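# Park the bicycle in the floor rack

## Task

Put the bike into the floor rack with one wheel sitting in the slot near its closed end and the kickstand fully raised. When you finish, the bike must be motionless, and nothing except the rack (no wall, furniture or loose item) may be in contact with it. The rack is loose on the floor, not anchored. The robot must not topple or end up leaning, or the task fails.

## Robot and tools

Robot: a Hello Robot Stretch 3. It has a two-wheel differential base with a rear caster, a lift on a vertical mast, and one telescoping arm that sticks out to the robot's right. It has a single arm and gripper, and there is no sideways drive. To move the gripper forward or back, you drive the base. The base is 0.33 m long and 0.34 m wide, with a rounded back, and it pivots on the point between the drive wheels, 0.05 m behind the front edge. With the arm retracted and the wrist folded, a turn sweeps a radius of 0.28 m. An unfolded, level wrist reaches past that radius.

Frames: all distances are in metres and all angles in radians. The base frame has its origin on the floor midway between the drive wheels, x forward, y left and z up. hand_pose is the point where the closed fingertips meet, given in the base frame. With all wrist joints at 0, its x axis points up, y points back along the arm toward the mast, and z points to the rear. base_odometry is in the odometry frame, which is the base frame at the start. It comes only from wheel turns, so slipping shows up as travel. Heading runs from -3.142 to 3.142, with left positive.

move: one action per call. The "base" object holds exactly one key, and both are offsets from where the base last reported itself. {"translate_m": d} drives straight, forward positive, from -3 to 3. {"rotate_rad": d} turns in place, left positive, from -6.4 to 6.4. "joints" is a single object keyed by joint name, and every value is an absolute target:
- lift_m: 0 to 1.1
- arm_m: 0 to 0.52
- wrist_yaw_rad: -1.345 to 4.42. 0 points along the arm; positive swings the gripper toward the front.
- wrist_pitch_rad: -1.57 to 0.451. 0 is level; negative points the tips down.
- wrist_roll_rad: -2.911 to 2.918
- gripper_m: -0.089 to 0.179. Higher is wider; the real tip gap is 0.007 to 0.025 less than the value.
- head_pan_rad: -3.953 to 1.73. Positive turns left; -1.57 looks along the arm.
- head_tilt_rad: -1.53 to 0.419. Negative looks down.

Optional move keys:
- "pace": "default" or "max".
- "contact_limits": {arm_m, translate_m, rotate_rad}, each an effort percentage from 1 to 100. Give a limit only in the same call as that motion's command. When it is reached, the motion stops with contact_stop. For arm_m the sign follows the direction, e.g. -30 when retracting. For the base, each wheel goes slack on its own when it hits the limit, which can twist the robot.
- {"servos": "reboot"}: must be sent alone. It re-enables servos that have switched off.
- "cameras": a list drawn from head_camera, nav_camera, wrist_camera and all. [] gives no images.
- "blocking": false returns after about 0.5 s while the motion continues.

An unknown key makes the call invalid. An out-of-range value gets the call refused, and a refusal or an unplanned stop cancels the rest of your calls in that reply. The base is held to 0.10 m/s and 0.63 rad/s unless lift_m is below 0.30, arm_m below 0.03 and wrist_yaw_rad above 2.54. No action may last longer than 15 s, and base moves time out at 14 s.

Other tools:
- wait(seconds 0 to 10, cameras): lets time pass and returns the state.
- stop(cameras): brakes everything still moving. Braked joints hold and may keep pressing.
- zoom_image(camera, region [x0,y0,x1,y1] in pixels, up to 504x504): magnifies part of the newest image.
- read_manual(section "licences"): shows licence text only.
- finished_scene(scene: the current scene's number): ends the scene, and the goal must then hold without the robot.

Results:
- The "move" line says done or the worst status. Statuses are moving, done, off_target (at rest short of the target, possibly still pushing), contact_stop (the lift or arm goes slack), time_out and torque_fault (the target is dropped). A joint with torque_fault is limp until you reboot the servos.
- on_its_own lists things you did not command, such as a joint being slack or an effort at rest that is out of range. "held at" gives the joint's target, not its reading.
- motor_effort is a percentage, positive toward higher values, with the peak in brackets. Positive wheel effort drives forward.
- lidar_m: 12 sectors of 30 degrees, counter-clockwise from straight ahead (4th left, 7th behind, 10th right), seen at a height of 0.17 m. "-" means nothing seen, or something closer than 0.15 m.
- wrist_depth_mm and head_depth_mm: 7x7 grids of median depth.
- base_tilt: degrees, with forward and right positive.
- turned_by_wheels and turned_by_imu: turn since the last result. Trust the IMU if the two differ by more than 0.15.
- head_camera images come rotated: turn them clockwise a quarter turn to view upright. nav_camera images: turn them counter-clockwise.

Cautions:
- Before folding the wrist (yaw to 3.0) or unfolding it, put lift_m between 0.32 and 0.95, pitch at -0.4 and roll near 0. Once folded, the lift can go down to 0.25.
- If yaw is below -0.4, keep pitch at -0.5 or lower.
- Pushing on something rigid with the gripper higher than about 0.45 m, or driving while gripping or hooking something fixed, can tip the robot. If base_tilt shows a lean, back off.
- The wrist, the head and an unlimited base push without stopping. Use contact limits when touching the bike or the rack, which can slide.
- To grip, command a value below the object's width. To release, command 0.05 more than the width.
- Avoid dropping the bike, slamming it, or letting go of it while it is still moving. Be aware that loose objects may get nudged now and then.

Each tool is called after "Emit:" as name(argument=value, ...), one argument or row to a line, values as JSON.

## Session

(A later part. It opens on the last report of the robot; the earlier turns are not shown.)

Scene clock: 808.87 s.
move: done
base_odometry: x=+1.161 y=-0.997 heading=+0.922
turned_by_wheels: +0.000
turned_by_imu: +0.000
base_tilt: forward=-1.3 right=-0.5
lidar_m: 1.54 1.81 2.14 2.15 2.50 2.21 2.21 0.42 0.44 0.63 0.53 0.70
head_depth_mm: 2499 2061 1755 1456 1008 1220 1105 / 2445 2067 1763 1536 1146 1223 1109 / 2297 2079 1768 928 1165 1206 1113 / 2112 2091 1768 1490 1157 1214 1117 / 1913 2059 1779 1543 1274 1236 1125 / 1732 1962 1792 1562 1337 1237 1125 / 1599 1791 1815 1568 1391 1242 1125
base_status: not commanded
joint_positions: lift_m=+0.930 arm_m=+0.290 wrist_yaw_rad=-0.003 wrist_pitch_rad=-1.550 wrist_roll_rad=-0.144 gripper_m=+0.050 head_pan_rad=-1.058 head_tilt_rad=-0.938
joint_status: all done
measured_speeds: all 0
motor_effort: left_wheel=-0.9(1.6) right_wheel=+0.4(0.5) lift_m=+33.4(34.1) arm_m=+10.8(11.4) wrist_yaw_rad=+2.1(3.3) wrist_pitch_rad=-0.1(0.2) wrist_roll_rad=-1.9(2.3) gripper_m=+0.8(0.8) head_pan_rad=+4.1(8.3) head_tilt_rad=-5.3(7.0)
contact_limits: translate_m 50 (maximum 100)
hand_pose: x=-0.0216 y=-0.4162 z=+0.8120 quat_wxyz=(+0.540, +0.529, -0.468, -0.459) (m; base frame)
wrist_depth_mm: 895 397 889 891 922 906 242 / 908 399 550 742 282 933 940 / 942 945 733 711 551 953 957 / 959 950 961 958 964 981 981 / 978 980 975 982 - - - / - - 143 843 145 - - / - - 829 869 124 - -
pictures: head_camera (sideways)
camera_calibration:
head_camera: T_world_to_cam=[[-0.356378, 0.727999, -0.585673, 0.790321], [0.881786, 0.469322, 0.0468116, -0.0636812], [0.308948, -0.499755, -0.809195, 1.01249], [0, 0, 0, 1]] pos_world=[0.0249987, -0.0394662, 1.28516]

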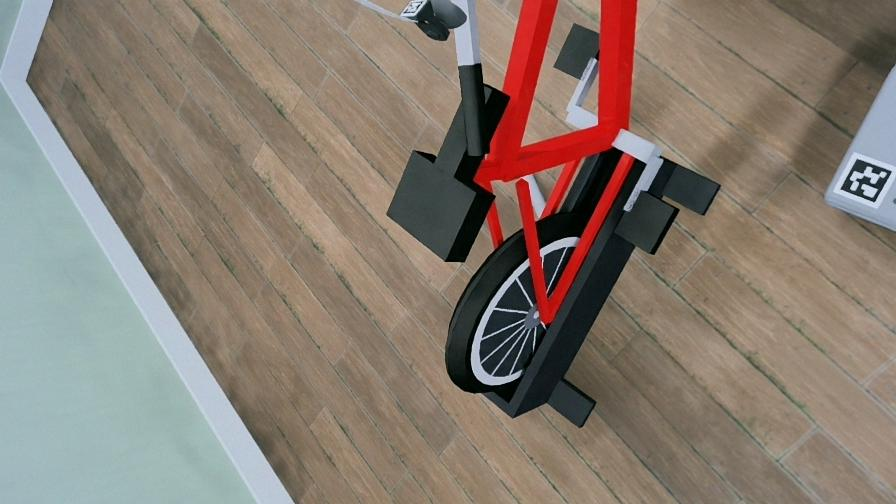

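Emit:
move(
  joints={"arm_m": 0.0, "wrist_roll_rad": 0.0, "gripper_m": 0.0, "head_pan_rad": 0, "head_tilt_rad": -0.6},
  cameras=[],
)

Emit:
move(
  joints={"wrist_pitch_rad": -0.4},
  cameras=[],
)

Emit:
move(
  base={"translate_m": 0.3},
  joints={"wrist_yaw_rad": 3.0, "lift_m": 0.7},
  cameras=[],
)

Emit:
move(
  joints={"lift_m": 0.28},
)

Scene clock: 840.90 s.
move: done
base_odometry: x=+1.161 y=-0.997 heading=+0.922
turned_by_wheels: +0.000
turned_by_imu: +0.000
base_tilt: forward=-1.3 right=-0.5
lidar_m: 1.54 1.81 2.14 2.15 2.51 2.21 2.21 0.42 0.44 0.63 0.53 0.69
head_depth_mm: 1265 1387 1544 1727 1702 1428 1225 / 1287 1418 1584 1786 1717 1429 1230 / 1311 1457 1616 1851 1724 1437 1229 / 1345 1485 1666 1901 1738 1448 1243 / 1379 1527 1710 1958 1755 1458 1244 / 1404 1567 1763 1995 1761 1456 1249 / 1442 1599 1816 2046 1763 1471 1253
base_status: not commanded
joint_positions: lift_m=+0.930 arm_m=+0.000 wrist_yaw_rad=-0.001 wrist_pitch_rad=-1.550 wrist_roll_rad=-0.005 gripper_m=+0.000 head_pan_rad=-0.008 head_tilt_rad=-0.606
joint_status: all done
measured_speeds: all 0
motor_effort: left_wheel=-1.7(1.7) right_wheel=+0.3(0.5) lift_m=+30.0(32.3) arm_m=-14.8(20.7) wrist_yaw_rad=+0.8(3.6) wrist_pitch_rad=-0.2(0.3) wrist_roll_rad=+1.5(2.3) gripper_m=-1.3(78.5) head_pan_rad=+3.9(8.6) head_tilt_rad=+3.0(4.8)
contact_limits: translate_m 50 (maximum 100)
hand_pose: x=-0.0216 y=-0.1262 z=+0.8120 quat_wxyz=(+0.506, +0.496, -0.504, -0.494) (m; base frame)
wrist_depth_mm: 893 895 704 911 909 938 929 / 909 918 939 935 916 938 944 / 947 931 945 941 949 947 955 / 955 962 949 820 967 955 969 / 961 978 964 805 983 - - / - - 125 129 - - - / - - 121 126 - - -
pictures: none
No camera images: "cameras" was empty.

Scene clock: 842.33 s.
move: done
base_odometry: x=+1.161 y=-0.997 heading=+0.922
turned_by_wheels: +0.000
turned_by_imu: +0.000
base_tilt: forward=-1.3 right=-0.5
lidar_m: 1.54 1.81 2.14 2.15 2.50 2.21 2.21 0.42 0.44 0.63 0.53 0.69
head_depth_mm: 1266 1384 1542 1742 1707 1430 1222 / 1288 1423 1586 1779 1712 1430 1223 / 1321 1461 1625 1842 1721 1437 1235 / 1348 1491 1668 1912 1733 1451 1242 / 1378 1527 1716 1958 1753 1457 1245 / 1409 1568 1776 2000 1757 1459 1247 / 1441 1609 1820 2042 1767 1468 1255
base_status: not commanded
joint_positions: lift_m=+0.930 arm_m=+0.000 wrist_yaw_rad=-0.001 wrist_pitch_rad=-0.422 wrist_roll_rad=-0.005 gripper_m=+0.000 head_pan_rad=-0.008 head_tilt_rad=-0.606
joint_status: all done
measured_speeds: all 0
motor_effort: left_wheel=-1.6(1.6) right_wheel=+0.2(0.5) lift_m=+29.3(30.5) arm_m=-13.3(15.5) wrist_yaw_rad=+1.5(1.9) wrist_pitch_rad=+4.0(4.2) wrist_roll_rad=+1.3(1.8) gripper_m=-1.2(2.0) head_pan_rad=+4.9(4.9) head_tilt_rad=+2.8(3.7)
contact_limits: translate_m 50 (maximum 100)
hand_pose: x=-0.0217 y=-0.3689 z=+0.9418 quat_wxyz=(+0.693, +0.148, -0.689, -0.148) (m; base frame)
wrist_depth_mm: - - - - - - - / - - - - - - - / - - - - - - - / - - - - - - - / - - - - - - - / - - 125 130 - - - / - - 121 126 - - -
pictures: none
No camera images: "cameras" was empty.

Scene clock: 846.47 s.
move: done
base_odometry: x=+1.342 y=-0.758 heading=+0.922
turned_by_wheels: +0.000
turned_by_imu: +0.002
base_tilt: forward=-1.3 right=-0.4
lidar_m: 1.26 1.48 2.06 2.06 2.42 2.50 2.50 0.68 0.70 0.47 0.50 1.25
head_depth_mm: 1022 1128 1246 1407 1573 1426 1225 / 1042 1149 1283 1445 1614 1434 1230 / 1064 1179 1313 1492 1644 1443 1231 / 1089 1206 1350 1535 1687 1444 1242 / 1115 1237 1393 1588 1729 1448 1239 / 1138 1272 1424 1641 1748 1464 1243 / 1163 1300 1468 1693 1768 1470 1253
base_status: done
joint_positions: lift_m=+0.700 arm_m=+0.000 wrist_yaw_rad=+2.997 wrist_pitch_rad=-0.420 wrist_roll_rad=-0.004 gripper_m=+0.000 head_pan_rad=-0.008 head_tilt_rad=-0.606
joint_status: all done
measured_speeds: all 0
motor_effort: left_wheel=+0.0(7.0) right_wheel=+2.1(7.0) lift_m=+17.1(28.9) arm_m=-7.9(13.6) wrist_yaw_rad=+2.5(5.0) wrist_pitch_rad=+3.8(4.1) wrist_roll_rad=+1.2(1.7) gripper_m=-1.3(2.1) head_pan_rad=+3.4(4.9) head_tilt_rad=+2.6(3.5)
hand_pose: x=+0.0110 y=+0.0768 z=+0.7122 quat_wxyz=(+0.197, +0.699, +0.098, +0.681) (m; base frame)
wrist_depth_mm: 134 137 - - - - - / - 146 - - - - - / - 158 - - - - - / - 172 - - - - - / - 194 - - - - - / 978 935 136 129 - - - / 858 871 121 127 884 920 933
pictures: none
No camera images: "cameras" was empty.

Scene clock: 851.13 s.
move: done
base_odometry: x=+1.342 y=-0.758 heading=+0.922
turned_by_wheels: +0.000
turned_by_imu: +0.000
base_tilt: forward=-1.3 right=-0.5
lidar_m: 1.25 1.48 2.06 2.06 2.42 2.49 2.50 0.68 0.70 0.47 0.50 1.26
head_depth_mm: 1023 1124 1248 1406 1576 1427 1213 / 1039 1152 1284 1448 1613 1431 1230 / 1064 1176 1315 1485 1643 1440 1235 / 1088 1208 1351 1537 1691 1443 1237 / 1114 1238 1391 1581 1729 1456 1245 / 1138 1271 1428 1629 1761 1460 1249 / 1166 1295 1473 1695 1769 1472 1255
base_status: not commanded
joint_positions: lift_m=+0.280 arm_m=+0.000 wrist_yaw_rad=+2.998 wrist_pitch_rad=-0.420 wrist_roll_rad=-0.004 gripper_m=+0.000 head_pan_rad=-0.008 head_tilt_rad=-0.606
joint_status: all done
measured_speeds: all 0
motor_effort: left_wheel=+0.5(0.6) right_wheel=+2.4(2.5) lift_m=+17.3(23.5) arm_m=-3.2(8.8) wrist_yaw_rad=+1.3(3.7) wrist_pitch_rad=+3.8(4.0) wrist_roll_rad=+0.9(1.4) gripper_m=-1.4(1.9) head_pan_rad=+3.7(4.8) head_tilt_rad=+2.2(3.4)
hand_pose: x=+0.0109 y=+0.0769 z=+0.2922 quat_wxyz=(+0.197, +0.699, +0.098, +0.681) (m; base frame)
wrist_depth_mm: 134 137 - - - - - / - 146 - - - - - / 897 158 940 - - - - / 706 172 711 770 770 792 828 / 574 194 577 614 623 640 655 / 489 289 136 130 524 535 544 / 263 265 121 126 439 461 468
pictures: head_camera (sideways), nav_camera (sideways), wrist_camera
camera_calibration:
head_camera: T_world_to_cam=[[-0.573754, 0.0510725, -0.817434, 1.09368], [0.014993, 0.998542, 0.0518644, -0.0649935], [0.818891, 0.0175016, -0.573683, 0.703074], [0, 0, 0, 1]] pos_world=[0.0527364, -0.00326319, 1.30072]
nav_camera: T_world_to_cam=[[0.573501, -0.000573418, 0.819205, -1.02609], [0.0391337, -0.998839, -0.0280955, 0.088897], [0.81827, 0.0481713, -0.572812, 0.696634], [0, 0, 0, 1]] pos_world=[0.0149511, 0.0546476, 1.24212]
wrist_camera: T_world_to_cam=[[0.991522, -0.122654, 0.0429077, -0.016879], [-0.0281731, -0.525266, -0.850472, 0.336503], [0.126852, 0.842052, -0.524268, 0.249016], [0, 0, 0, 1]] pos_world=[-0.00537194, -0.0350013, 0.417462]

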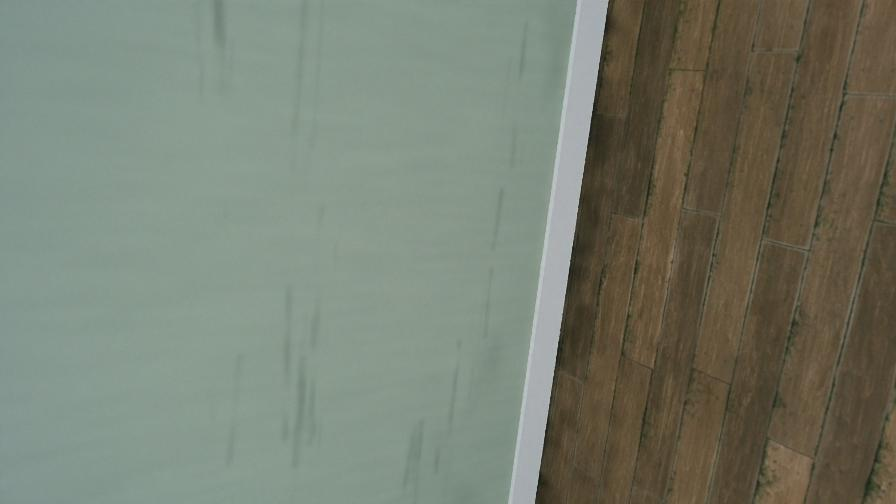

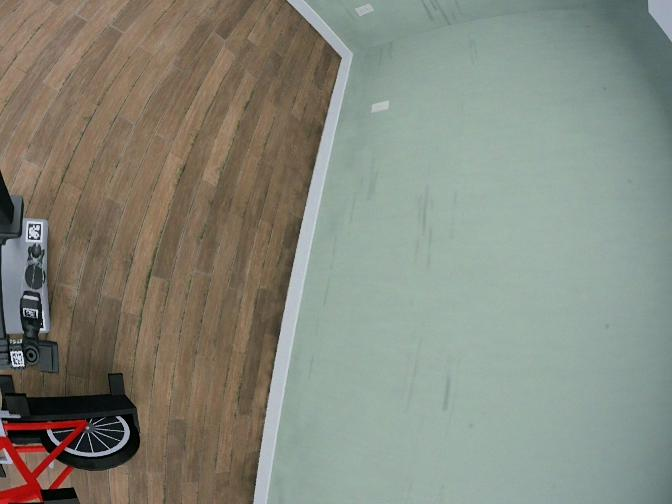

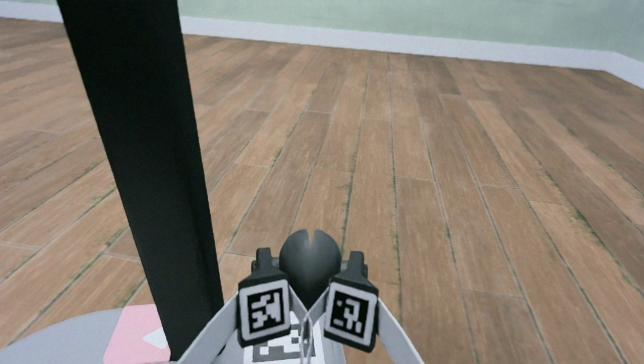

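Emit:
move(
  base={"translate_m": 0.625},
  pace="max",
  cameras=[],
)

Emit:
move(
  base={"rotate_rad": -1.455},
  pace="max",
  cameras=["nav_camera"],
)

Scene clock: 858.20 s.
move: done
base_odometry: x=+1.719 y=-0.259 heading=+0.922
turned_by_wheels: +0.000
turned_by_imu: +0.003
base_tilt: forward=-1.3 right=-0.4
lidar_m: 0.66 0.77 1.40 1.89 2.22 3.07 1.27 0.68 0.61 1.26 0.75 0.66
head_depth_mm: 518 569 632 710 816 949 1135 / 529 582 650 733 840 987 1160 / 540 597 665 756 873 1033 1185 / 552 611 684 781 903 1078 1215 / 564 628 705 804 936 1125 1240 / 579 644 723 834 975 1177 1248 / 593 661 747 861 1013 1234 1251
base_status: done
joint_positions: lift_m=+0.280 arm_m=+0.000 wrist_yaw_rad=+2.998 wrist_pitch_rad=-0.420 wrist_roll_rad=-0.004 gripper_m=+0.000 head_pan_rad=-0.008 head_tilt_rad=-0.605
joint_status: not commanded
measured_speeds: all 0
motor_effort: left_wheel=-0.8(8.9) right_wheel=+2.6(8.8) lift_m=+25.6(25.6) arm_m=+5.2(6.2) wrist_yaw_rad=+0.6(3.0) wrist_pitch_rad=+3.7(4.0) wrist_roll_rad=+1.3(1.5) gripper_m=-0.6(1.9) head_pan_rad=+3.9(4.7) head_tilt_rad=+2.0(3.5)
hand_pose: x=+0.0108 y=+0.0769 z=+0.2922 quat_wxyz=(+0.197, +0.699, +0.098, +0.681) (m; base frame)
wrist_depth_mm: 135 137 - - - - - / - 146 - - - - - / 878 158 965 - - - - / 694 172 709 764 767 796 812 / 577 194 583 614 625 641 654 / 493 290 136 129 528 539 549 / 263 265 121 127 435 459 471
pictures: none
No camera images: "cameras" was empty.

Scene clock: 860.23 s.
move: done
base_odometry: x=+1.719 y=-0.260 heading=-0.533
turned_by_wheels: -1.455
turned_by_imu: -1.422
base_tilt: forward=-1.3 right=-0.5
lidar_m: 1.05 0.71 0.66 0.67 0.85 1.86 1.91 2.44 3.07 1.23 0.62 0.61
head_depth_mm: 2381 2627 2777 2129 1712 1423 1226 / 2442 2704 2831 2140 1714 1431 1234 / 1975 2204 2509 2173 1737 1441 1237 / 1524 1661 1820 1953 1735 1453 1240 / 1245 1326 1426 1541 1617 1445 1244 / 1045 1108 1176 1257 1336 1395 1248 / 902 945 996 1050 1111 1181 1202
base_status: done
joint_positions: lift_m=+0.280 arm_m=+0.000 wrist_yaw_rad=+2.998 wrist_pitch_rad=-0.420 wrist_roll_rad=-0.004 gripper_m=+0.000 head_pan_rad=-0.008 head_tilt_rad=-0.605
joint_status: not commanded
measured_speeds: all 0
motor_effort: left_wheel=+2.8(14.2) right_wheel=-3.9(8.9) lift_m=+30.2(30.5) arm_m=+2.8(7.1) wrist_yaw_rad=+1.0(3.0) wrist_pitch_rad=+3.7(4.1) wrist_roll_rad=+1.1(1.4) gripper_m=-0.9(1.8) head_pan_rad=+4.4(4.5) head_tilt_rad=+2.5(2.8)
hand_pose: x=+0.0108 y=+0.0769 z=+0.2922 quat_wxyz=(+0.197, +0.699, +0.098, +0.681) (m; base frame)
wrist_depth_mm: 131 137 691 662 616 584 549 / - 146 - 695 659 623 577 / 898 158 178 - 689 660 627 / 704 173 713 752 728 - 651 / 585 194 577 622 624 643 640 / 489 289 136 130 526 539 549 / 264 266 121 126 439 459 468
pictures: nav_camera (sideways)
camera_calibration:
nav_camera: T_world_to_cam=[[0.572743, -0.00047778, 0.819735, -1.02678], [0.0393156, -0.998833, -0.0280517, 0.0888389], [0.818792, 0.0482948, -0.572056, 0.695647], [0, 0, 0, 1]] pos_world=[0.0149978, 0.0546485, 1.24213]

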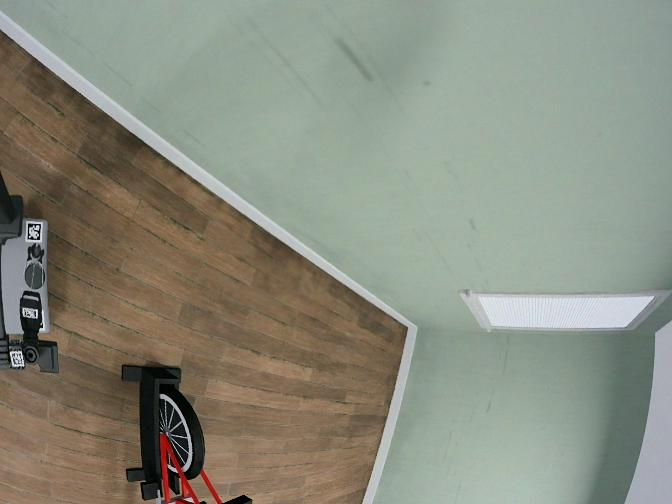

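Emit:
move(
  base={"translate_m": 0.68},
  pace="max",
  cameras=[],
)

Emit:
move(
  base={"rotate_rad": -1.14},
  pace="max",
  joints={"head_pan_rad": -0.4},
  cameras=["nav_camera"],
)

Scene clock: 867.97 s.
move: done
base_odometry: x=+2.305 y=-0.605 heading=-0.533
turned_by_wheels: +0.000
turned_by_imu: +0.004
base_tilt: forward=-1.3 right=-0.5
lidar_m: 0.60 0.41 0.38 0.39 0.49 1.09 2.54 3.23 0.45 0.77 2.41 2.24
head_depth_mm: 1851 2041 2260 2125 1716 1429 1223 / 1579 1814 2217 2099 1713 1437 1229 / 1103 1235 1392 1632 1666 1438 1233 / 861 938 1027 1132 1271 1364 1242 / 700 749 804 870 947 1039 1136 / 590 624 662 705 756 813 882 / 508 535 563 595 629 667 714
base_status: done
joint_positions: lift_m=+0.280 arm_m=+0.000 wrist_yaw_rad=+2.998 wrist_pitch_rad=-0.420 wrist_roll_rad=-0.004 gripper_m=+0.000 head_pan_rad=-0.008 head_tilt_rad=-0.605
joint_status: not commanded
measured_speeds: all 0
motor_effort: left_wheel=+0.4(11.7) right_wheel=-1.6(6.3) lift_m=+27.3(36.8) arm_m=-15.3(15.6) wrist_yaw_rad=+1.4(3.2) wrist_pitch_rad=+3.8(4.0) wrist_roll_rad=+1.1(1.4) gripper_m=-0.7(1.9) head_pan_rad=+3.9(4.6) head_tilt_rad=+2.1(2.8)
hand_pose: x=+0.0108 y=+0.0769 z=+0.2922 quat_wxyz=(+0.197, +0.699, +0.098, +0.681) (m; base frame)
wrist_depth_mm: 134 137 437 404 374 352 330 / 576 146 471 435 403 375 352 / 622 159 510 470 432 402 377 / 674 173 547 513 470 435 401 / 575 195 204 151 498 466 432 / 490 290 136 130 510 506 451 / 264 264 121 126 438 464 462
pictures: none
No camera images: "cameras" was empty.

Scene clock: 869.80 s.
move: done
base_odometry: x=+2.305 y=-0.605 heading=-1.672
turned_by_wheels: -1.140
turned_by_imu: -1.114
base_tilt: forward=-1.3 right=-0.5
lidar_m: 2.50 2.24 0.67 0.42 0.38 0.38 0.47 0.90 2.51 3.02 0.45 0.74
head_depth_mm: 2814 3113 2860 1448 1059 1248 1050 / 2931 3225 2777 2153 1438 1341 1183 / 3073 3399 2890 2167 1732 1438 1233 / 3194 3529 2940 2181 1738 1452 1234 / 3356 3703 2974 2197 1755 1459 1249 / 3262 3453 2979 2212 1755 1466 1252 / 2860 3014 2971 2226 1776 1470 1257
base_status: done
joint_positions: lift_m=+0.280 arm_m=+0.000 wrist_yaw_rad=+2.998 wrist_pitch_rad=-0.420 wrist_roll_rad=-0.004 gripper_m=+0.000 head_pan_rad=-0.392 head_tilt_rad=-0.605
joint_status: all done
measured_speeds: all 0
motor_effort: left_wheel=+2.4(12.4) right_wheel=-4.0(9.3) lift_m=+22.7(27.0) arm_m=-15.0(15.8) wrist_yaw_rad=+1.7(2.5) wrist_pitch_rad=+3.8(4.0) wrist_roll_rad=+1.1(1.4) gripper_m=-0.6(2.0) head_pan_rad=-3.2(6.4) head_tilt_rad=+1.7(3.0)
hand_pose: x=+0.0108 y=+0.0769 z=+0.2922 quat_wxyz=(+0.197, +0.699, +0.098, +0.681) (m; base frame)
wrist_depth_mm: 292 137 441 559 - - - / 318 146 475 606 - - - / 342 158 505 629 974 - - / 363 173 534 724 779 794 816 / 388 194 204 627 625 646 659 / 399 290 136 129 526 535 545 / 263 265 121 126 436 458 469
pictures: nav_camera (sideways)
camera_calibration:
nav_camera: T_world_to_cam=[[0.530817, -0.214898, 0.819788, -1.02659], [-0.337592, -0.940875, -0.0280474, 0.0911324], [0.777345, -0.261866, -0.57198, 0.695801], [0, 0, 0, 1]] pos_world=[0.0348206, 0.0473377, 1.24213]

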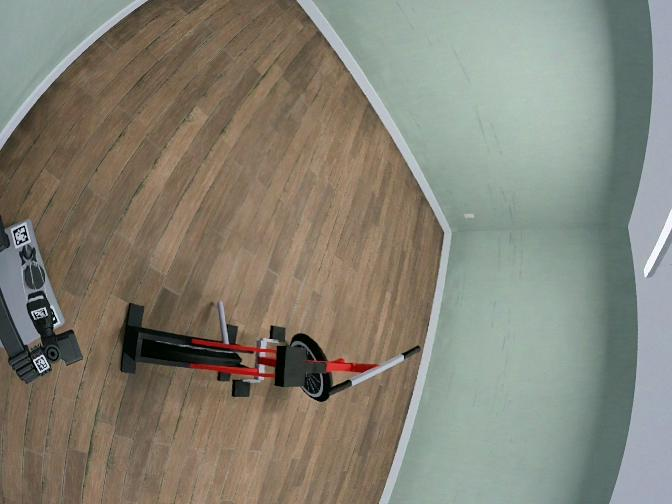

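Emit:
move(
  base={"rotate_rad": -0.04},
  cameras=[],
)

Emit:
move(
  base={"translate_m": 1.02},
  pace="max",
  cameras=[],
)

Emit:
move(
  base={"rotate_rad": -0.555},
  joints={"head_pan_rad": -1.6, "head_tilt_rad": -0.75},
)

Emit:
zoom_image(
  camera="head_camera",
  region=[450, 100, 896, 450],
)

Scene clock: 881.87 s.
move: done
base_odometry: x=+2.305 y=-0.605 heading=-1.712
turned_by_wheels: -0.040
turned_by_imu: -0.039
base_tilt: forward=-1.3 right=-0.4
lidar_m: 2.54 2.24 0.71 0.43 0.38 0.38 0.45 0.83 2.51 2.98 0.45 0.56
head_depth_mm: 2827 3080 2851 2071 1609 1333 1155 / 2895 3214 2861 2000 1061 1240 1098 / 3062 3326 2908 2151 1727 1438 1238 / 3106 3476 2930 2185 1739 1449 1234 / 3254 3627 2941 2188 1753 1451 1245 / 3363 3606 2978 2209 1763 1463 1245 / 3003 3142 3031 2247 1773 1471 1252
base_status: done
joint_positions: lift_m=+0.280 arm_m=+0.000 wrist_yaw_rad=+2.998 wrist_pitch_rad=-0.420 wrist_roll_rad=-0.004 gripper_m=+0.000 head_pan_rad=-0.392 head_tilt_rad=-0.605
joint_status: not commanded
measured_speeds: all 0
motor_effort: left_wheel=+4.3(8.6) right_wheel=-5.1(6.9) lift_m=+17.1(18.0) arm_m=-12.2(13.5) wrist_yaw_rad=+1.0(2.9) wrist_pitch_rad=+3.8(3.9) wrist_roll_rad=+1.3(1.5) gripper_m=-1.3(1.5) head_pan_rad=-3.4(4.0) head_tilt_rad=+2.2(2.5)
hand_pose: x=+0.0108 y=+0.0769 z=+0.2922 quat_wxyz=(+0.197, +0.699, +0.098, +0.681) (m; base frame)
wrist_depth_mm: 293 137 453 590 - - - / 319 146 491 612 - - - / 340 159 520 651 981 - - / 364 173 529 721 776 812 821 / 384 194 207 615 629 638 657 / 396 289 136 129 528 541 548 / 264 266 121 127 435 460 468
pictures: none
No camera images: "cameras" was empty.

Scene clock: 886.60 s.
move: done
base_odometry: x=+2.161 y=-1.615 heading=-1.712
turned_by_wheels: +0.000
turned_by_imu: +0.005
base_tilt: forward=-1.3 right=-0.5
lidar_m: 1.68 1.50 1.50 1.20 1.06 1.07 1.27 0.69 0.57 0.58 2.69 2.70
head_depth_mm: 2250 2469 2642 2118 1712 1424 1226 / 2324 2551 2721 2155 1723 1441 1227 / 2400 2652 2836 2172 1723 1441 1240 / 2512 2776 2932 2174 1738 1446 1239 / 2555 2788 2830 2198 1744 1454 1241 / 2287 2434 2591 2213 1763 1467 1250 / 1993 2108 2225 2172 1770 1467 1254
base_status: done
joint_positions: lift_m=+0.280 arm_m=+0.000 wrist_yaw_rad=+2.998 wrist_pitch_rad=-0.420 wrist_roll_rad=-0.004 gripper_m=+0.000 head_pan_rad=-0.392 head_tilt_rad=-0.605
joint_status: not commanded
measured_speeds: all 0
motor_effort: left_wheel=+0.7(12.2) right_wheel=-0.8(6.1) lift_m=+24.9(24.9) arm_m=-10.0(12.7) wrist_yaw_rad=+1.5(3.3) wrist_pitch_rad=+3.8(4.1) wrist_roll_rad=+1.0(1.4) gripper_m=-1.6(1.9) head_pan_rad=-2.9(4.2) head_tilt_rad=+2.2(3.0)
hand_pose: x=+0.0108 y=+0.0769 z=+0.2922 quat_wxyz=(+0.197, +0.699, +0.098, +0.681) (m; base frame)
wrist_depth_mm: 131 137 - - - - - / - 146 - - - - - / 854 158 935 - - - - / 705 173 713 759 783 803 822 / 583 194 579 616 630 640 656 / 493 290 136 130 522 532 545 / 264 266 121 126 438 460 469
pictures: none
No camera images: "cameras" was empty.

Scene clock: 888.60 s.
move: done
base_odometry: x=+2.161 y=-1.615 heading=-2.267
turned_by_wheels: -0.555
turned_by_imu: -0.544
base_tilt: forward=-1.3 right=-0.5
lidar_m: 2.69 1.71 1.50 1.49 1.22 1.06 1.07 1.25 0.70 0.57 0.58 2.68
head_depth_mm: 2784 2919 2237 1820 1529 1271 1154 / 2820 2954 2264 1833 1165 1274 1167 / 2870 2964 2272 1828 1100 1254 1164 / 2941 3003 2286 1852 1030 1282 1174 / 2993 3051 2314 1867 1262 1286 1173 / 3072 3068 2314 1872 1135 1345 1177 / 3117 3129 2325 1884 1109 1275 1183
base_status: done
joint_positions: lift_m=+0.280 arm_m=+0.000 wrist_yaw_rad=+2.998 wrist_pitch_rad=-0.420 wrist_roll_rad=-0.004 gripper_m=+0.000 head_pan_rad=-1.592 head_tilt_rad=-0.740
joint_status: all done
measured_speeds: all 0
motor_effort: left_wheel=+3.9(9.2) right_wheel=-4.8(8.1) lift_m=+27.0(28.0) arm_m=-9.6(10.3) wrist_yaw_rad=+2.1(2.7) wrist_pitch_rad=+3.7(4.0) wrist_roll_rad=+0.8(1.3) gripper_m=-1.3(1.9) head_pan_rad=-3.3(7.9) head_tilt_rad=-3.9(6.1)
hand_pose: x=+0.0108 y=+0.0769 z=+0.2922 quat_wxyz=(+0.197, +0.699, +0.098, +0.681) (m; base frame)
wrist_depth_mm: - 137 - - - - - / - 146 - - - - - / 900 158 948 - - - - / 697 173 715 751 778 799 825 / 579 194 577 617 627 646 650 / 489 290 136 129 525 538 551 / 262 265 121 126 436 462 466
pictures: head_camera (sideways), nav_camera (sideways), wrist_camera
camera_calibration:
head_camera: T_world_to_cam=[[0.06065, 0.677589, -0.732935, 0.979666], [0.998121, -0.0347374, 0.0504797, -0.0691789], [0.00874426, -0.73462, -0.678423, 0.844266], [0, 0, 0, 1]] pos_world=[0.00224964, -0.0459998, 1.29429]
nav_camera: T_world_to_cam=[[-0.010157, -0.678229, 0.73478, -0.912484], [-0.999171, -0.0220819, -0.0341941, 0.103165], [0.0394168, -0.734518, -0.677443, 0.837493], [0, 0, 0, 1]] pos_world=[0.0608001, -0.00144128, 1.24136]
wrist_camera: T_world_to_cam=[[0.991618, -0.121873, 0.0429075, -0.0167639], [-0.0277595, -0.525288, -0.850472, 0.336499], [0.126188, 0.842152, -0.524268, 0.249016], [0, 0, 0, 1]] pos_world=[-0.00545854, -0.0349936, 0.417454]

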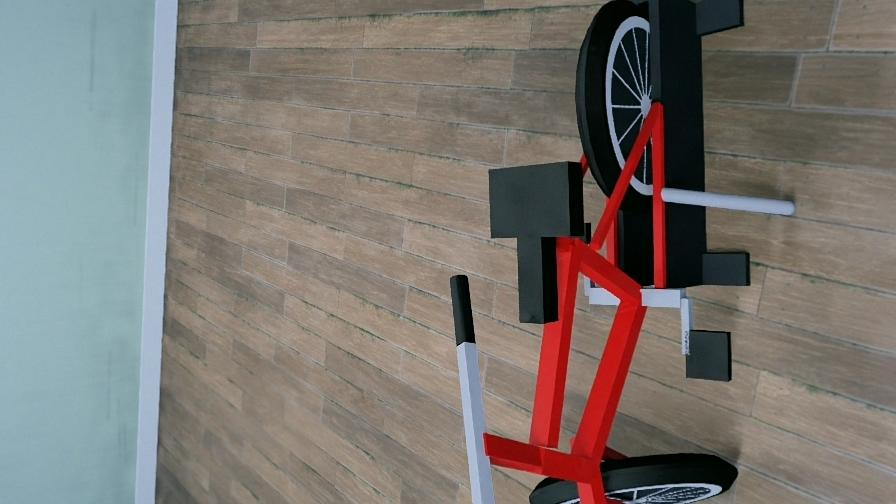

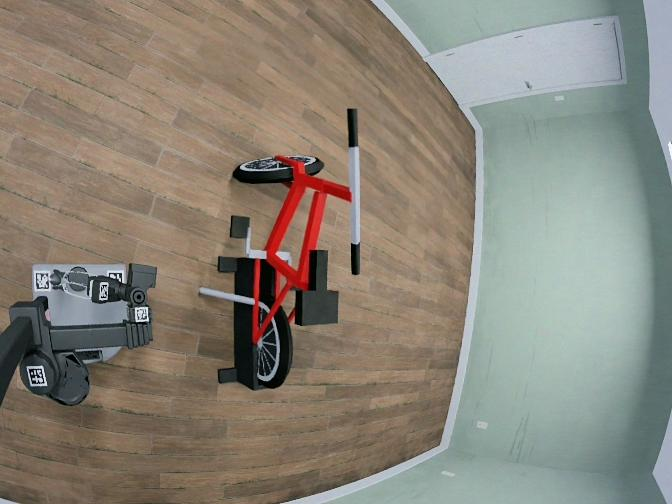

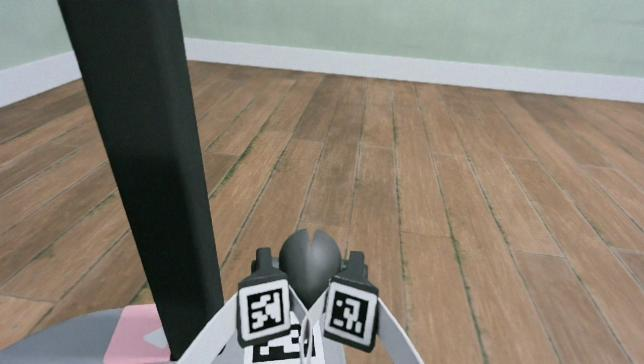

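Scaled by 1.130 from the camera's 896x504 image, which has a finer 1280x720 frame.

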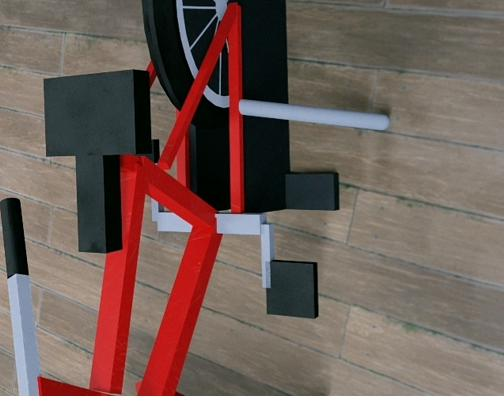

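Emit:
move(
  base={"translate_m": 0.05},
  joints={"lift_m": 0.4, "gripper_m": -0.05},
  cameras=[],
)

Emit:
move(
  joints={"wrist_yaw_rad": 0.0},
  cameras=[],
)

Emit:
move(
  joints={"lift_m": 0.03, "wrist_pitch_rad": 0.0},
)

Scene clock: 914.07 s.
move: done
base_odometry: x=+2.129 y=-1.653 heading=-2.267
turned_by_wheels: +0.000
turned_by_imu: +0.001
base_tilt: forward=-1.4 right=-0.5
lidar_m: 2.64 1.70 1.48 1.49 1.28 1.11 1.11 1.30 0.70 0.56 0.58 2.64
head_depth_mm: 2802 2930 2247 1817 1176 1265 1157 / 2841 2978 2254 1819 1121 1269 1157 / 2896 2981 2258 1825 961 1279 1166 / 2933 3032 2297 1845 1080 1286 1171 / 3029 3048 2318 1852 1192 1288 1178 / 3109 3061 2325 1869 1115 1318 1181 / 3136 3080 2354 1885 1202 1273 1182
base_status: done
joint_positions: lift_m=+0.400 arm_m=+0.000 wrist_yaw_rad=+2.998 wrist_pitch_rad=-0.420 wrist_roll_rad=-0.004 gripper_m=-0.049 head_pan_rad=-1.592 head_tilt_rad=-0.740
joint_status: all done
measured_speeds: all 0
motor_effort: left_wheel=+3.7(8.8) right_wheel=+0.6(3.9) lift_m=+35.8(40.0) arm_m=-9.6(10.5) wrist_yaw_rad=+2.0(2.7) wrist_pitch_rad=+3.7(4.0) wrist_roll_rad=+1.2(1.4) gripper_m=-14.1(89.4) head_pan_rad=-3.6(3.8) head_tilt_rad=-4.4(5.0)
hand_pose: x=+0.0108 y=+0.0769 z=+0.4123 quat_wxyz=(+0.197, +0.699, +0.098, +0.681) (m; base frame)
wrist_depth_mm: - 137 - - - - - / - 146 - - - - - / - 158 - - - - - / 893 173 916 983 - - - / 749 194 742 795 809 831 841 / 635 600 214 127 674 697 709 / 546 558 120 124 569 589 613
pictures: none
No camera images: "cameras" was empty.

Scene clock: 916.57 s.
move: done
base_odometry: x=+2.129 y=-1.653 heading=-2.267
turned_by_wheels: +0.000
turned_by_imu: +0.000
base_tilt: forward=-1.4 right=-0.5
lidar_m: 2.64 1.70 1.49 1.48 1.27 1.11 1.11 1.30 0.70 0.56 0.58 2.63
head_depth_mm: 2754 2938 2236 1824 1177 1263 1160 / 2855 2968 2257 1825 1123 1271 1164 / 2881 2989 2262 1839 963 1279 1148 / 2975 3000 2299 1842 1079 1282 1134 / 3002 3042 2314 1863 1189 1289 1174 / 3084 3045 2336 1868 1118 1323 1180 / 3093 3083 2329 1888 1203 1274 1183
base_status: not commanded
joint_positions: lift_m=+0.400 arm_m=+0.000 wrist_yaw_rad=+0.003 wrist_pitch_rad=-0.420 wrist_roll_rad=-0.004 gripper_m=-0.049 head_pan_rad=-1.592 head_tilt_rad=-0.740
joint_status: all done
measured_speeds: all 0
motor_effort: left_wheel=+3.8(4.2) right_wheel=+0.6(0.7) lift_m=+35.7(36.5) arm_m=-9.3(10.9) wrist_yaw_rad=-2.4(5.2) wrist_pitch_rad=+3.4(4.1) wrist_roll_rad=+1.0(1.4) gripper_m=-14.6(15.4) head_pan_rad=-3.6(4.0) head_tilt_rad=-4.0(5.2)
hand_pose: x=-0.0210 y=-0.3691 z=+0.4123 quat_wxyz=(+0.693, +0.149, -0.690, -0.147) (m; base frame)
wrist_depth_mm: - - - - - - - / 430 - - - - - - / - 490 - - - 443 - / 842 907 867 614 497 457 458 / 497 766 777 515 517 513 542 / 617 624 435 127 - - 669 / 556 569 120 124 567 587 598
pictures: none
No camera images: "cameras" was empty.

Scene clock: 920.50 s.
move: contact_stop
base_odometry: x=+2.129 y=-1.653 heading=-2.267
turned_by_wheels: +0.000
turned_by_imu: +0.000
base_tilt: forward=-1.4 right=-0.5
lidar_m: 2.64 1.70 1.48 1.48 1.28 1.11 1.11 1.30 0.70 0.56 0.58 2.64
head_depth_mm: 2791 2887 2244 1809 1178 1269 1158 / 2809 2965 2251 1825 1118 1273 1163 / 2889 2983 2265 1842 961 1273 1169 / 2949 3032 2300 1853 1079 1279 1169 / 3003 3021 2306 1867 1459 1287 1175 / 3067 3090 2307 1858 1119 1318 1179 / 3166 3118 2343 1884 1203 1278 1183
base_status: not commanded
joint_positions: lift_m=+0.075 arm_m=+0.000 wrist_yaw_rad=-0.003 wrist_pitch_rad=-0.023 wrist_roll_rad=-0.004 gripper_m=-0.049 head_pan_rad=-1.592 head_tilt_rad=-0.741
joint_status: lift_m contact_stop (moved -0.325 of -0.370); the others done
measured_speeds: all 0
on_its_own: lift_m is slack since a contact_stop (your +0.030 is given up)
motor_effort: left_wheel=+3.7(3.9) right_wheel=-0.1(0.7) lift_m=+25.9(35.1) arm_m=+20.3(20.3) wrist_yaw_rad=+1.9(7.3) wrist_pitch_rad=+4.3(6.2) wrist_roll_rad=+1.3(1.4) gripper_m=-14.4(15.3) head_pan_rad=-3.0(4.2) head_tilt_rad=-4.2(5.1)
hand_pose: x=-0.0221 y=-0.4006 z=+0.1837 quat_wxyz=(+0.709, +0.007, -0.705, -0.009) (m; base frame)
wrist_depth_mm: - 427 - - - - - / 390 - - - - 388 386 / 422 - 449 570 419 404 400 / 520 321 383 440 413 417 416 / 604 707 742 151 352 - - / 486 504 482 127 320 - - / 379 399 119 124 310 402 411
pictures: head_camera (sideways), nav_camera (sideways), wrist_camera
ARM HIT: the arm struck its own base or body hard.
camera_calibration:
head_camera: T_world_to_cam=[[0.060723, 0.677833, -0.732704, 0.979364], [0.998117, -0.0348543, 0.050475, -0.0691728], [0.00867577, -0.734389, -0.678673, 0.844593], [0, 0, 0, 1]] pos_world=[0.0022451, -0.0459969, 1.29428]
nav_camera: T_world_to_cam=[[-0.01023, -0.678479, 0.734549, -0.912182], [-0.999173, -0.0219704, -0.0342088, 0.103184], [0.0393483, -0.734291, -0.677693, 0.837819], [0, 0, 0, 1]] pos_world=[0.0608004, -0.00142609, 1.24136]
wrist_camera: T_world_to_cam=[[-0.998863, -0.000362232, 0.0476808, -0.0339398], [-0.0471669, 0.154114, -0.986927, 0.289321], [-0.00699079, -0.988053, -0.153956, -0.205758], [0, 0, 0, 1]] pos_world=[-0.0216932, -0.2479, 0.255479]

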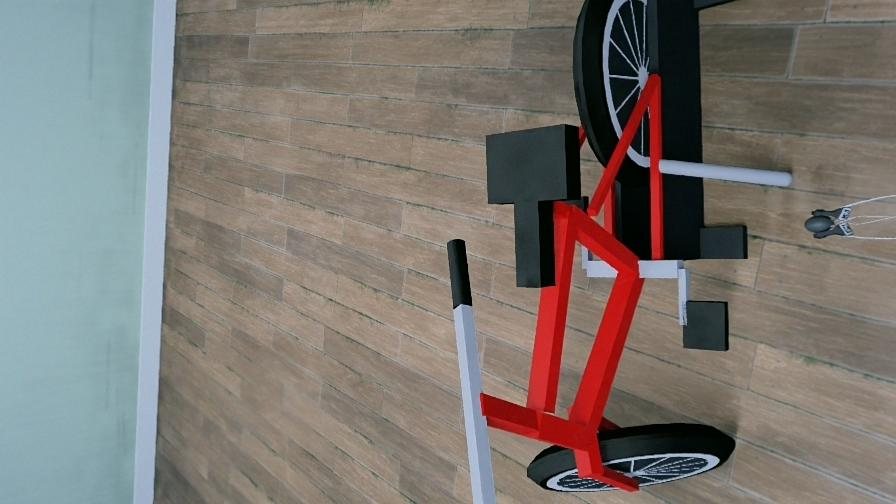

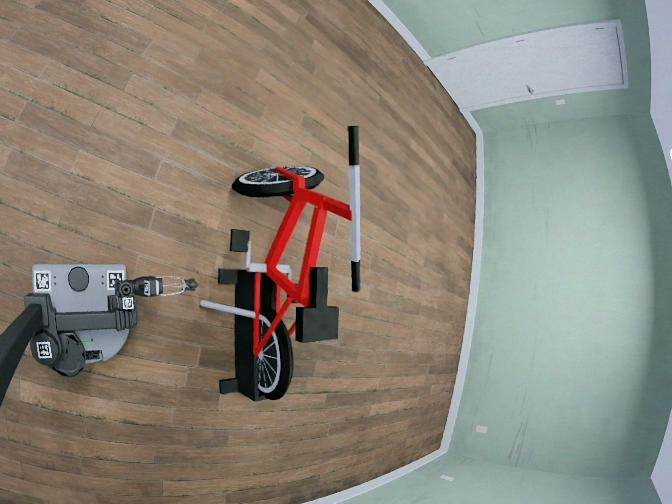

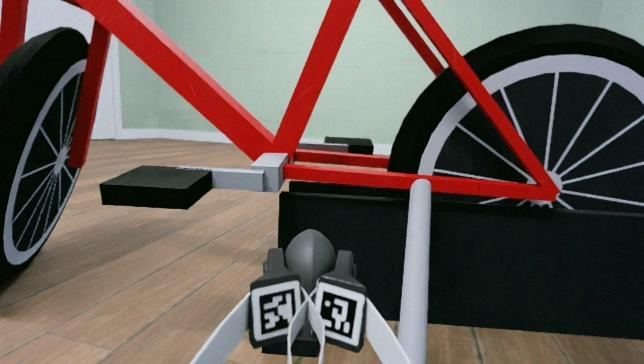

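Emit:
move(
  joints={"lift_m": 0.12, "arm_m": 0.1},
  cameras=[],
)

Emit:
move(
  joints={"lift_m": 0.01},
  cameras=[],
)

Emit:
move(
  joints={"arm_m": 0.22},
  cameras=["wrist_camera", "head_camera"],
)

Scene clock: 932.33 s.
move: done
base_odometry: x=+2.129 y=-1.653 heading=-2.267
turned_by_wheels: +0.000
turned_by_imu: +0.000
base_tilt: forward=-1.3 right=-0.4
lidar_m: 2.64 1.70 1.49 1.48 1.27 1.11 1.11 1.31 0.70 0.56 0.58 2.64
head_depth_mm: 2780 2905 2230 1812 1173 1267 1156 / 2813 2923 2265 1835 1119 1273 1161 / 2884 2961 2270 1832 959 1275 1163 / 2950 2992 2288 1851 1081 1283 1166 / 3014 3011 2292 1866 1456 1288 1174 / 3057 3052 2331 1876 1124 1318 1180 / 3146 3113 2331 1873 1201 1272 1181
base_status: not commanded
joint_positions: lift_m=+0.120 arm_m=+0.100 wrist_yaw_rad=-0.002 wrist_pitch_rad=-0.023 wrist_roll_rad=-0.004 gripper_m=-0.049 head_pan_rad=-1.592 head_tilt_rad=-0.741
joint_status: all done
measured_speeds: all 0
motor_effort: left_wheel=+3.3(3.8) right_wheel=-0.1(0.4) lift_m=+35.3(38.9) arm_m=+15.4(22.9) wrist_yaw_rad=+1.2(3.4) wrist_pitch_rad=+4.2(4.5) wrist_roll_rad=+1.1(1.3) gripper_m=-14.8(15.1) head_pan_rad=-3.2(4.1) head_tilt_rad=-4.5(4.9)
hand_pose: x=-0.0219 y=-0.5006 z=+0.2289 quat_wxyz=(+0.709, +0.008, -0.705, -0.009) (m; base frame)
wrist_depth_mm: 312 - - - 343 - - / 358 334 - - - 304 292 / 404 333 - - - 307 302 / - - 344 450 347 320 311 / 729 835 287 319 333 329 323 / 221 242 281 127 289 - 310 / 449 472 119 122 252 - -
pictures: none
No camera images: "cameras" was empty.

Scene clock: 934.17 s.
move: done
base_odometry: x=+2.129 y=-1.653 heading=-2.267
turned_by_wheels: +0.000
turned_by_imu: +0.000
base_tilt: forward=-1.3 right=-0.5
lidar_m: 2.64 1.70 1.48 1.48 1.28 1.11 1.11 1.30 0.74 0.56 0.58 2.64
head_depth_mm: 2779 2906 2238 1822 1174 1267 1153 / 2857 2953 2263 1830 1123 1272 1159 / 2874 2994 2275 1832 960 1276 1168 / 2951 3026 2300 1852 1079 1283 1151 / 2962 3015 2309 1859 1453 1286 1172 / 3077 3066 2323 1864 1118 1317 1185 / 3115 3078 2341 1886 1208 1276 1179
base_status: not commanded
joint_positions: lift_m=+0.010 arm_m=+0.100 wrist_yaw_rad=-0.002 wrist_pitch_rad=-0.023 wrist_roll_rad=-0.004 gripper_m=-0.049 head_pan_rad=-1.592 head_tilt_rad=-0.741
joint_status: all done
measured_speeds: all 0
motor_effort: left_wheel=+3.0(4.0) right_wheel=+0.0(0.4) lift_m=+16.9(34.0) arm_m=+14.1(16.2) wrist_yaw_rad=+2.2(2.7) wrist_pitch_rad=+4.3(4.4) wrist_roll_rad=+1.3(1.3) gripper_m=-14.1(15.2) head_pan_rad=-3.5(4.0) head_tilt_rad=-4.2(4.8)
hand_pose: x=-0.0219 y=-0.5006 z=+0.1189 quat_wxyz=(+0.709, +0.008, -0.705, -0.009) (m; base frame)
wrist_depth_mm: - - - - - 297 287 / 531 - 324 - 425 306 299 / 203 231 274 378 319 313 292 / 851 914 860 - - 256 - / 510 529 544 150 - 225 - / 361 369 358 127 - 203 - / 282 289 119 122 278 288 308
pictures: none
No camera images: "cameras" was empty.

Scene clock: 936.30 s.
move: done
base_odometry: x=+2.129 y=-1.653 heading=-2.267
turned_by_wheels: +0.000
turned_by_imu: +0.000
base_tilt: forward=-1.3 right=-0.5
lidar_m: 2.64 1.70 1.48 1.48 1.28 1.12 1.12 1.30 0.70 0.56 0.58 2.64
head_depth_mm: 2783 2930 2237 1814 1174 1265 1156 / 2860 2961 2253 1835 1125 1272 1161 / 2866 2979 2268 1844 958 1277 976 / 2960 3005 2280 1845 1078 1279 1131 / 3011 3020 2319 1852 1460 1288 1170 / 3087 3045 2324 1870 1115 1319 1179 / 3167 3092 2339 1875 1204 1275 1180
base_status: not commanded
joint_positions: lift_m=+0.010 arm_m=+0.220 wrist_yaw_rad=-0.002 wrist_pitch_rad=-0.023 wrist_roll_rad=-0.004 gripper_m=-0.049 head_pan_rad=-1.592 head_tilt_rad=-0.741
joint_status: all done
measured_speeds: all 0
motor_effort: left_wheel=+3.2(3.9) right_wheel=-0.2(0.3) lift_m=+17.9(18.6) arm_m=+16.5(22.5) wrist_yaw_rad=+1.3(2.8) wrist_pitch_rad=+4.3(4.5) wrist_roll_rad=+1.3(1.5) gripper_m=-13.8(15.4) head_pan_rad=-2.9(4.2) head_tilt_rad=-4.1(4.9)
hand_pose: x=-0.0218 y=-0.6206 z=+0.1189 quat_wxyz=(+0.709, +0.008, -0.705, -0.009) (m; base frame)
wrist_depth_mm: - 205 207 - - 199 187 / - 210 210 - - 204 194 / - 142 158 289 180 178 177 / 848 908 732 200 198 196 192 / 505 524 461 202 203 199 140 / 362 366 355 127 207 204 124 / 282 287 119 124 211 210 113
pictures: head_camera (sideways), wrist_camera
camera_calibration:
head_camera: T_world_to_cam=[[0.0607228, 0.677834, -0.732704, 0.979364], [0.998117, -0.034854, 0.050475, -0.0691727], [0.00867603, -0.734389, -0.678674, 0.844593], [0, 0, 0, 1]] pos_world=[0.00224511, -0.0459968, 1.29428]
wrist_camera: T_world_to_cam=[[-0.998861, -0.00151217, 0.0476816, -0.0313432], [-0.0473462, 0.153884, -0.986954, 0.259058], [-0.00584498, -0.988088, -0.15378, -0.433137], [0, 0, 0, 1]] pos_world=[-0.0215738, -0.46789, 0.190565]

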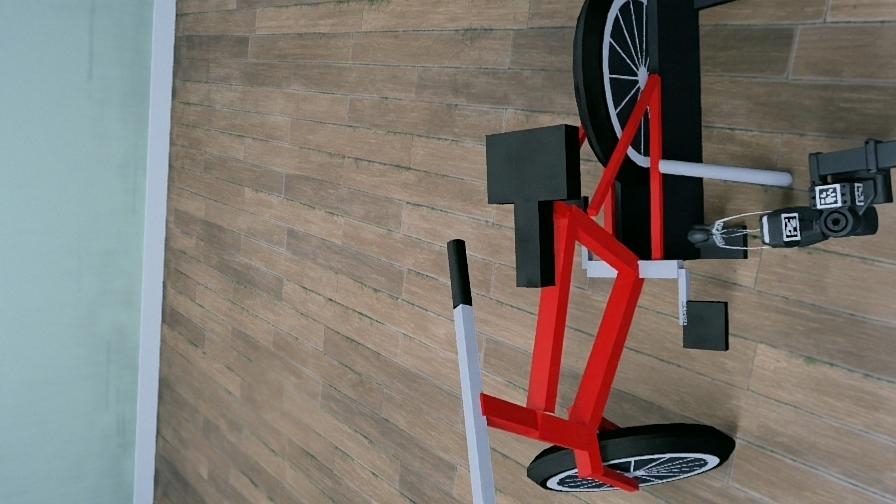

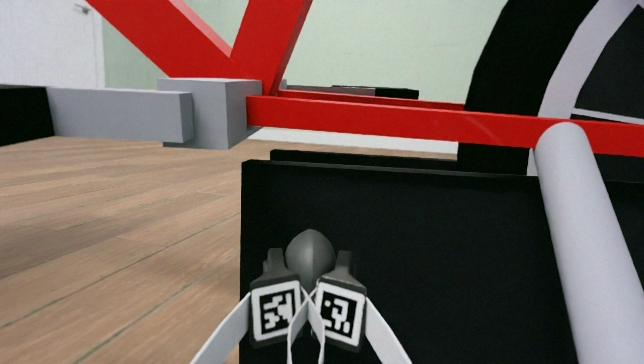

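Emit:
move(
  base={"translate_m": -0.11},
  contact_limits={"translate_m": 40},
  cameras=["wrist_camera", "head_camera"],
)

Scene clock: 941.20 s.
move: done
base_odometry: x=+2.200 y=-1.569 heading=-2.265
turned_by_wheels: +0.001
turned_by_imu: +0.002
base_tilt: forward=-1.3 right=-0.5
lidar_m: 2.74 1.74 1.52 1.51 1.16 1.01 1.01 1.18 0.70 3.37 0.58 2.74
head_depth_mm: 2772 2930 2243 1812 1533 1273 1156 / 2801 2949 2261 1838 1535 1275 1164 / 2865 2951 2264 1844 1157 1267 975 / 2928 3007 2293 1849 960 1257 1134 / 2970 3030 2301 1866 1103 1288 1175 / 3061 3058 2316 1874 1525 1322 1177 / 3104 3076 2338 1886 1083 1323 1181
base_status: done
joint_positions: lift_m=+0.010 arm_m=+0.220 wrist_yaw_rad=+0.060 wrist_pitch_rad=+0.002 wrist_roll_rad=-0.004 gripper_m=-0.049 head_pan_rad=-1.592 head_tilt_rad=-0.741
joint_status: not commanded
measured_speeds: all 0
on_its_own: right_wheel is at rest, and its effort (-34.0) is outside its rest range (-21 to +21); wrist_yaw_rad is at rest, and its effort (-51.6) is outside its rest range (-9 to +9)
motor_effort: left_wheel=+18.6(18.6) right_wheel=-34.0(34.8) lift_m=+20.0(20.3) arm_m=+12.6(14.6) wrist_yaw_rad=-51.6(52.8) wrist_pitch_rad=-0.3(4.4) wrist_roll_rad=+0.9(1.4) gripper_m=-14.6(15.7) head_pan_rad=-3.0(4.2) head_tilt_rad=-4.0(4.7)
contact_limits: translate_m 40 (maximum 100)
hand_pose: x=-0.0060 y=-0.6208 z=+0.1251 quat_wxyz=(+0.708, +0.021, -0.705, +0.022) (m; base frame)
wrist_depth_mm: 210 206 - - 185 179 175 / 213 213 - - 191 185 181 / 164 183 180 176 173 188 185 / - 202 199 198 156 197 181 / 548 204 201 194 136 187 182 / 390 211 203 125 122 191 186 / 297 217 118 118 111 195 190
pictures: head_camera (sideways), wrist_camera
camera_calibration:
head_camera: T_world_to_cam=[[0.0607227, 0.677834, -0.732704, 0.979364], [0.998117, -0.0348539, 0.050475, -0.0691727], [0.00867612, -0.734389, -0.678674, 0.844593], [0, 0, 0, 1]] pos_world=[0.00224512, -0.0459968, 1.29428]
wrist_camera: T_world_to_cam=[[-0.996937, -0.0619758, 0.0477066, -0.053373], [-0.055273, 0.126749, -0.990394, 0.249497], [0.0553337, -0.989997, -0.129786, -0.436094], [0, 0, 0, 1]] pos_world=[-0.0152883, -0.466663, 0.193048]

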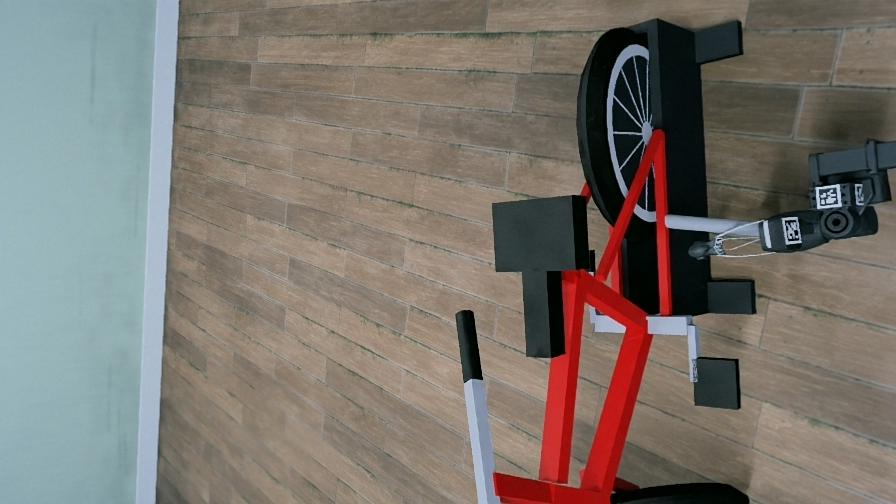

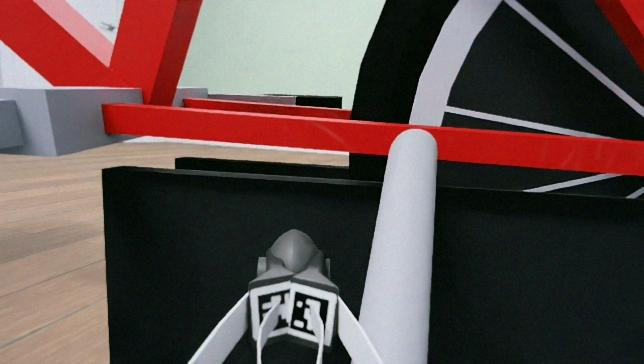

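Emit:
move(
  base={"translate_m": 0.10},
  cameras=[],
)

Emit:
move(
  joints={"lift_m": 0.33, "arm_m": 0.2},
  cameras=[],
)

Emit:
move(
  joints={"wrist_pitch_rad": -1.55, "wrist_yaw_rad": 0.0, "arm_m": 0.43},
  cameras=["wrist_camera"],
)

Scene clock: 950.57 s.
move: done
base_odometry: x=+2.136 y=-1.645 heading=-2.265
turned_by_wheels: +0.000
turned_by_imu: +0.000
base_tilt: forward=-1.3 right=-0.5
lidar_m: 2.65 1.70 1.48 1.49 1.26 1.11 1.10 1.29 0.71 0.55 0.57 2.65
head_depth_mm: 2792 2923 2235 1810 1182 1265 1153 / 2813 2977 2257 1830 1116 1273 1164 / 2902 2967 2268 1846 963 1268 975 / 2936 3022 2285 1844 1025 1267 1126 / 3013 3039 2313 1855 1516 1287 1173 / 3067 3071 2320 1866 1090 1321 1179 / 3138 3128 2327 1873 1211 1269 1183
base_status: done
joint_positions: lift_m=+0.010 arm_m=+0.220 wrist_yaw_rad=+0.079 wrist_pitch_rad=-0.016 wrist_roll_rad=-0.004 gripper_m=-0.049 head_pan_rad=-1.592 head_tilt_rad=-0.741
joint_status: not commanded
measured_speeds: all 0
on_its_own: wrist_yaw_rad is held at +0.077, not at your +0.000, by its stall guard, which is not easing now
motor_effort: left_wheel=+2.5(12.2) right_wheel=+0.3(13.1) lift_m=+22.7(22.7) arm_m=+9.4(11.6) wrist_yaw_rad=-1.5(18.1) wrist_pitch_rad=+2.9(3.3) wrist_roll_rad=+0.8(1.3) gripper_m=-15.0(15.2) head_pan_rad=-2.9(4.1) head_tilt_rad=-4.1(4.8)
hand_pose: x=-0.0012 y=-0.6200 z=+0.1205 quat_wxyz=(+0.708, +0.034, -0.705, +0.022) (m; base frame)
wrist_depth_mm: - - 206 201 - - 182 / - - 207 222 - - 184 / 126 141 145 177 173 170 167 / 881 948 - 196 193 190 181 / 522 535 555 198 194 189 184 / 369 376 362 127 199 193 188 / 285 291 120 124 203 198 194
pictures: none
No camera images: "cameras" was empty.

Scene clock: 954.30 s.
move: done
base_odometry: x=+2.136 y=-1.645 heading=-2.265
turned_by_wheels: +0.000
turned_by_imu: +0.000
base_tilt: forward=-1.4 right=-0.4
lidar_m: 2.65 1.70 1.49 1.49 1.26 1.10 1.10 1.29 0.70 0.55 0.57 2.65
head_depth_mm: 2780 2921 2246 1807 1181 1269 1154 / 2831 2950 2264 1821 1117 1271 1121 / 2881 2986 2263 1846 961 1224 1107 / 2940 2999 2287 1847 1019 1193 1151 / 3017 3040 2311 1851 1517 1291 1178 / 3088 3068 2319 1866 1090 1320 1178 / 3152 3075 2346 1879 1205 1270 1182
base_status: not commanded
joint_positions: lift_m=+0.330 arm_m=+0.200 wrist_yaw_rad=+0.079 wrist_pitch_rad=-0.017 wrist_roll_rad=-0.004 gripper_m=-0.049 head_pan_rad=-1.592 head_tilt_rad=-0.741
joint_status: all done
measured_speeds: all 0
on_its_own: wrist_yaw_rad is held at +0.077, not at your +0.000, by its stall guard, which is not easing now
motor_effort: left_wheel=+2.9(3.3) right_wheel=+0.6(0.6) lift_m=+35.0(39.5) arm_m=-12.9(21.6) wrist_yaw_rad=-2.4(3.5) wrist_pitch_rad=+3.1(3.4) wrist_roll_rad=+0.8(1.3) gripper_m=-14.3(15.2) head_pan_rad=-3.5(4.2) head_tilt_rad=-4.1(4.9)
hand_pose: x=-0.0012 y=-0.6000 z=+0.4402 quat_wxyz=(+0.708, +0.034, -0.705, +0.022) (m; base frame)
wrist_depth_mm: - - - - - - - / - - - 182 179 165 129 / - - - 190 184 139 133 / - - - - 205 - - / - - - 150 210 - - / 270 - 978 127 217 - - / 260 277 119 124 747 275 878
pictures: none
No camera images: "cameras" was empty.

Scene clock: 957.23 s.
move: done
base_odometry: x=+2.136 y=-1.645 heading=-2.265
turned_by_wheels: +0.000
turned_by_imu: +0.000
base_tilt: forward=-1.3 right=-0.4
lidar_m: 2.65 1.70 1.49 1.49 1.26 1.11 1.11 1.29 0.70 0.63 0.67 2.65
head_depth_mm: 2748 2908 2233 1812 1185 1266 1157 / 2821 2937 2257 1831 1136 1267 704 / 2892 2991 2279 1846 918 1182 1149 / 2951 2987 2281 1809 965 1259 1168 / 2978 3054 2311 1860 1192 1286 1178 / 3064 3043 2336 1871 1460 1350 1183 / 3107 3080 2339 1882 1167 1273 1181
base_status: not commanded
joint_positions: lift_m=+0.330 arm_m=+0.430 wrist_yaw_rad=+0.001 wrist_pitch_rad=-1.544 wrist_roll_rad=-0.003 gripper_m=-0.049 head_pan_rad=-1.592 head_tilt_rad=-0.741
joint_status: all done
measured_speeds: all 0
motor_effort: left_wheel=-0.3(3.4) right_wheel=+0.3(1.4) lift_m=+28.3(35.8) arm_m=+13.2(24.0) wrist_yaw_rad=-1.8(3.2) wrist_pitch_rad=-1.0(4.2) wrist_roll_rad=+0.9(1.3) gripper_m=-14.3(15.0) head_pan_rad=-3.5(4.2) head_tilt_rad=-3.7(4.8)
hand_pose: x=-0.0216 y=-0.5577 z=+0.2120 quat_wxyz=(+0.508, +0.494, -0.505, -0.493) (m; base frame)
wrist_depth_mm: 344 344 159 163 307 192 166 / 351 350 171 218 170 170 172 / 168 168 362 363 364 203 369 / 176 364 365 370 372 372 375 / 373 373 374 375 375 382 384 / 376 382 382 127 386 386 389 / 386 384 120 124 393 396 396
pictures: wrist_camera
camera_calibration:
wrist_camera: T_world_to_cam=[[-0.998866, -0.0476151, 0.0000663507, -0.0511178], [-0.0473447, 0.99334, 0.105039, 0.578029], [-0.00506734, 0.104916, -0.994468, 0.431123], [0, 0, 0, 1]] pos_world=[-0.0215086, -0.621845, 0.368026]

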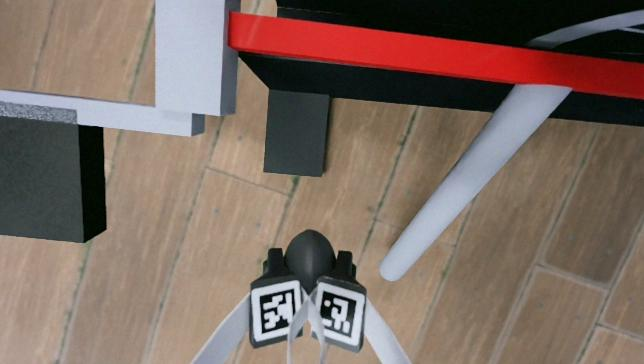

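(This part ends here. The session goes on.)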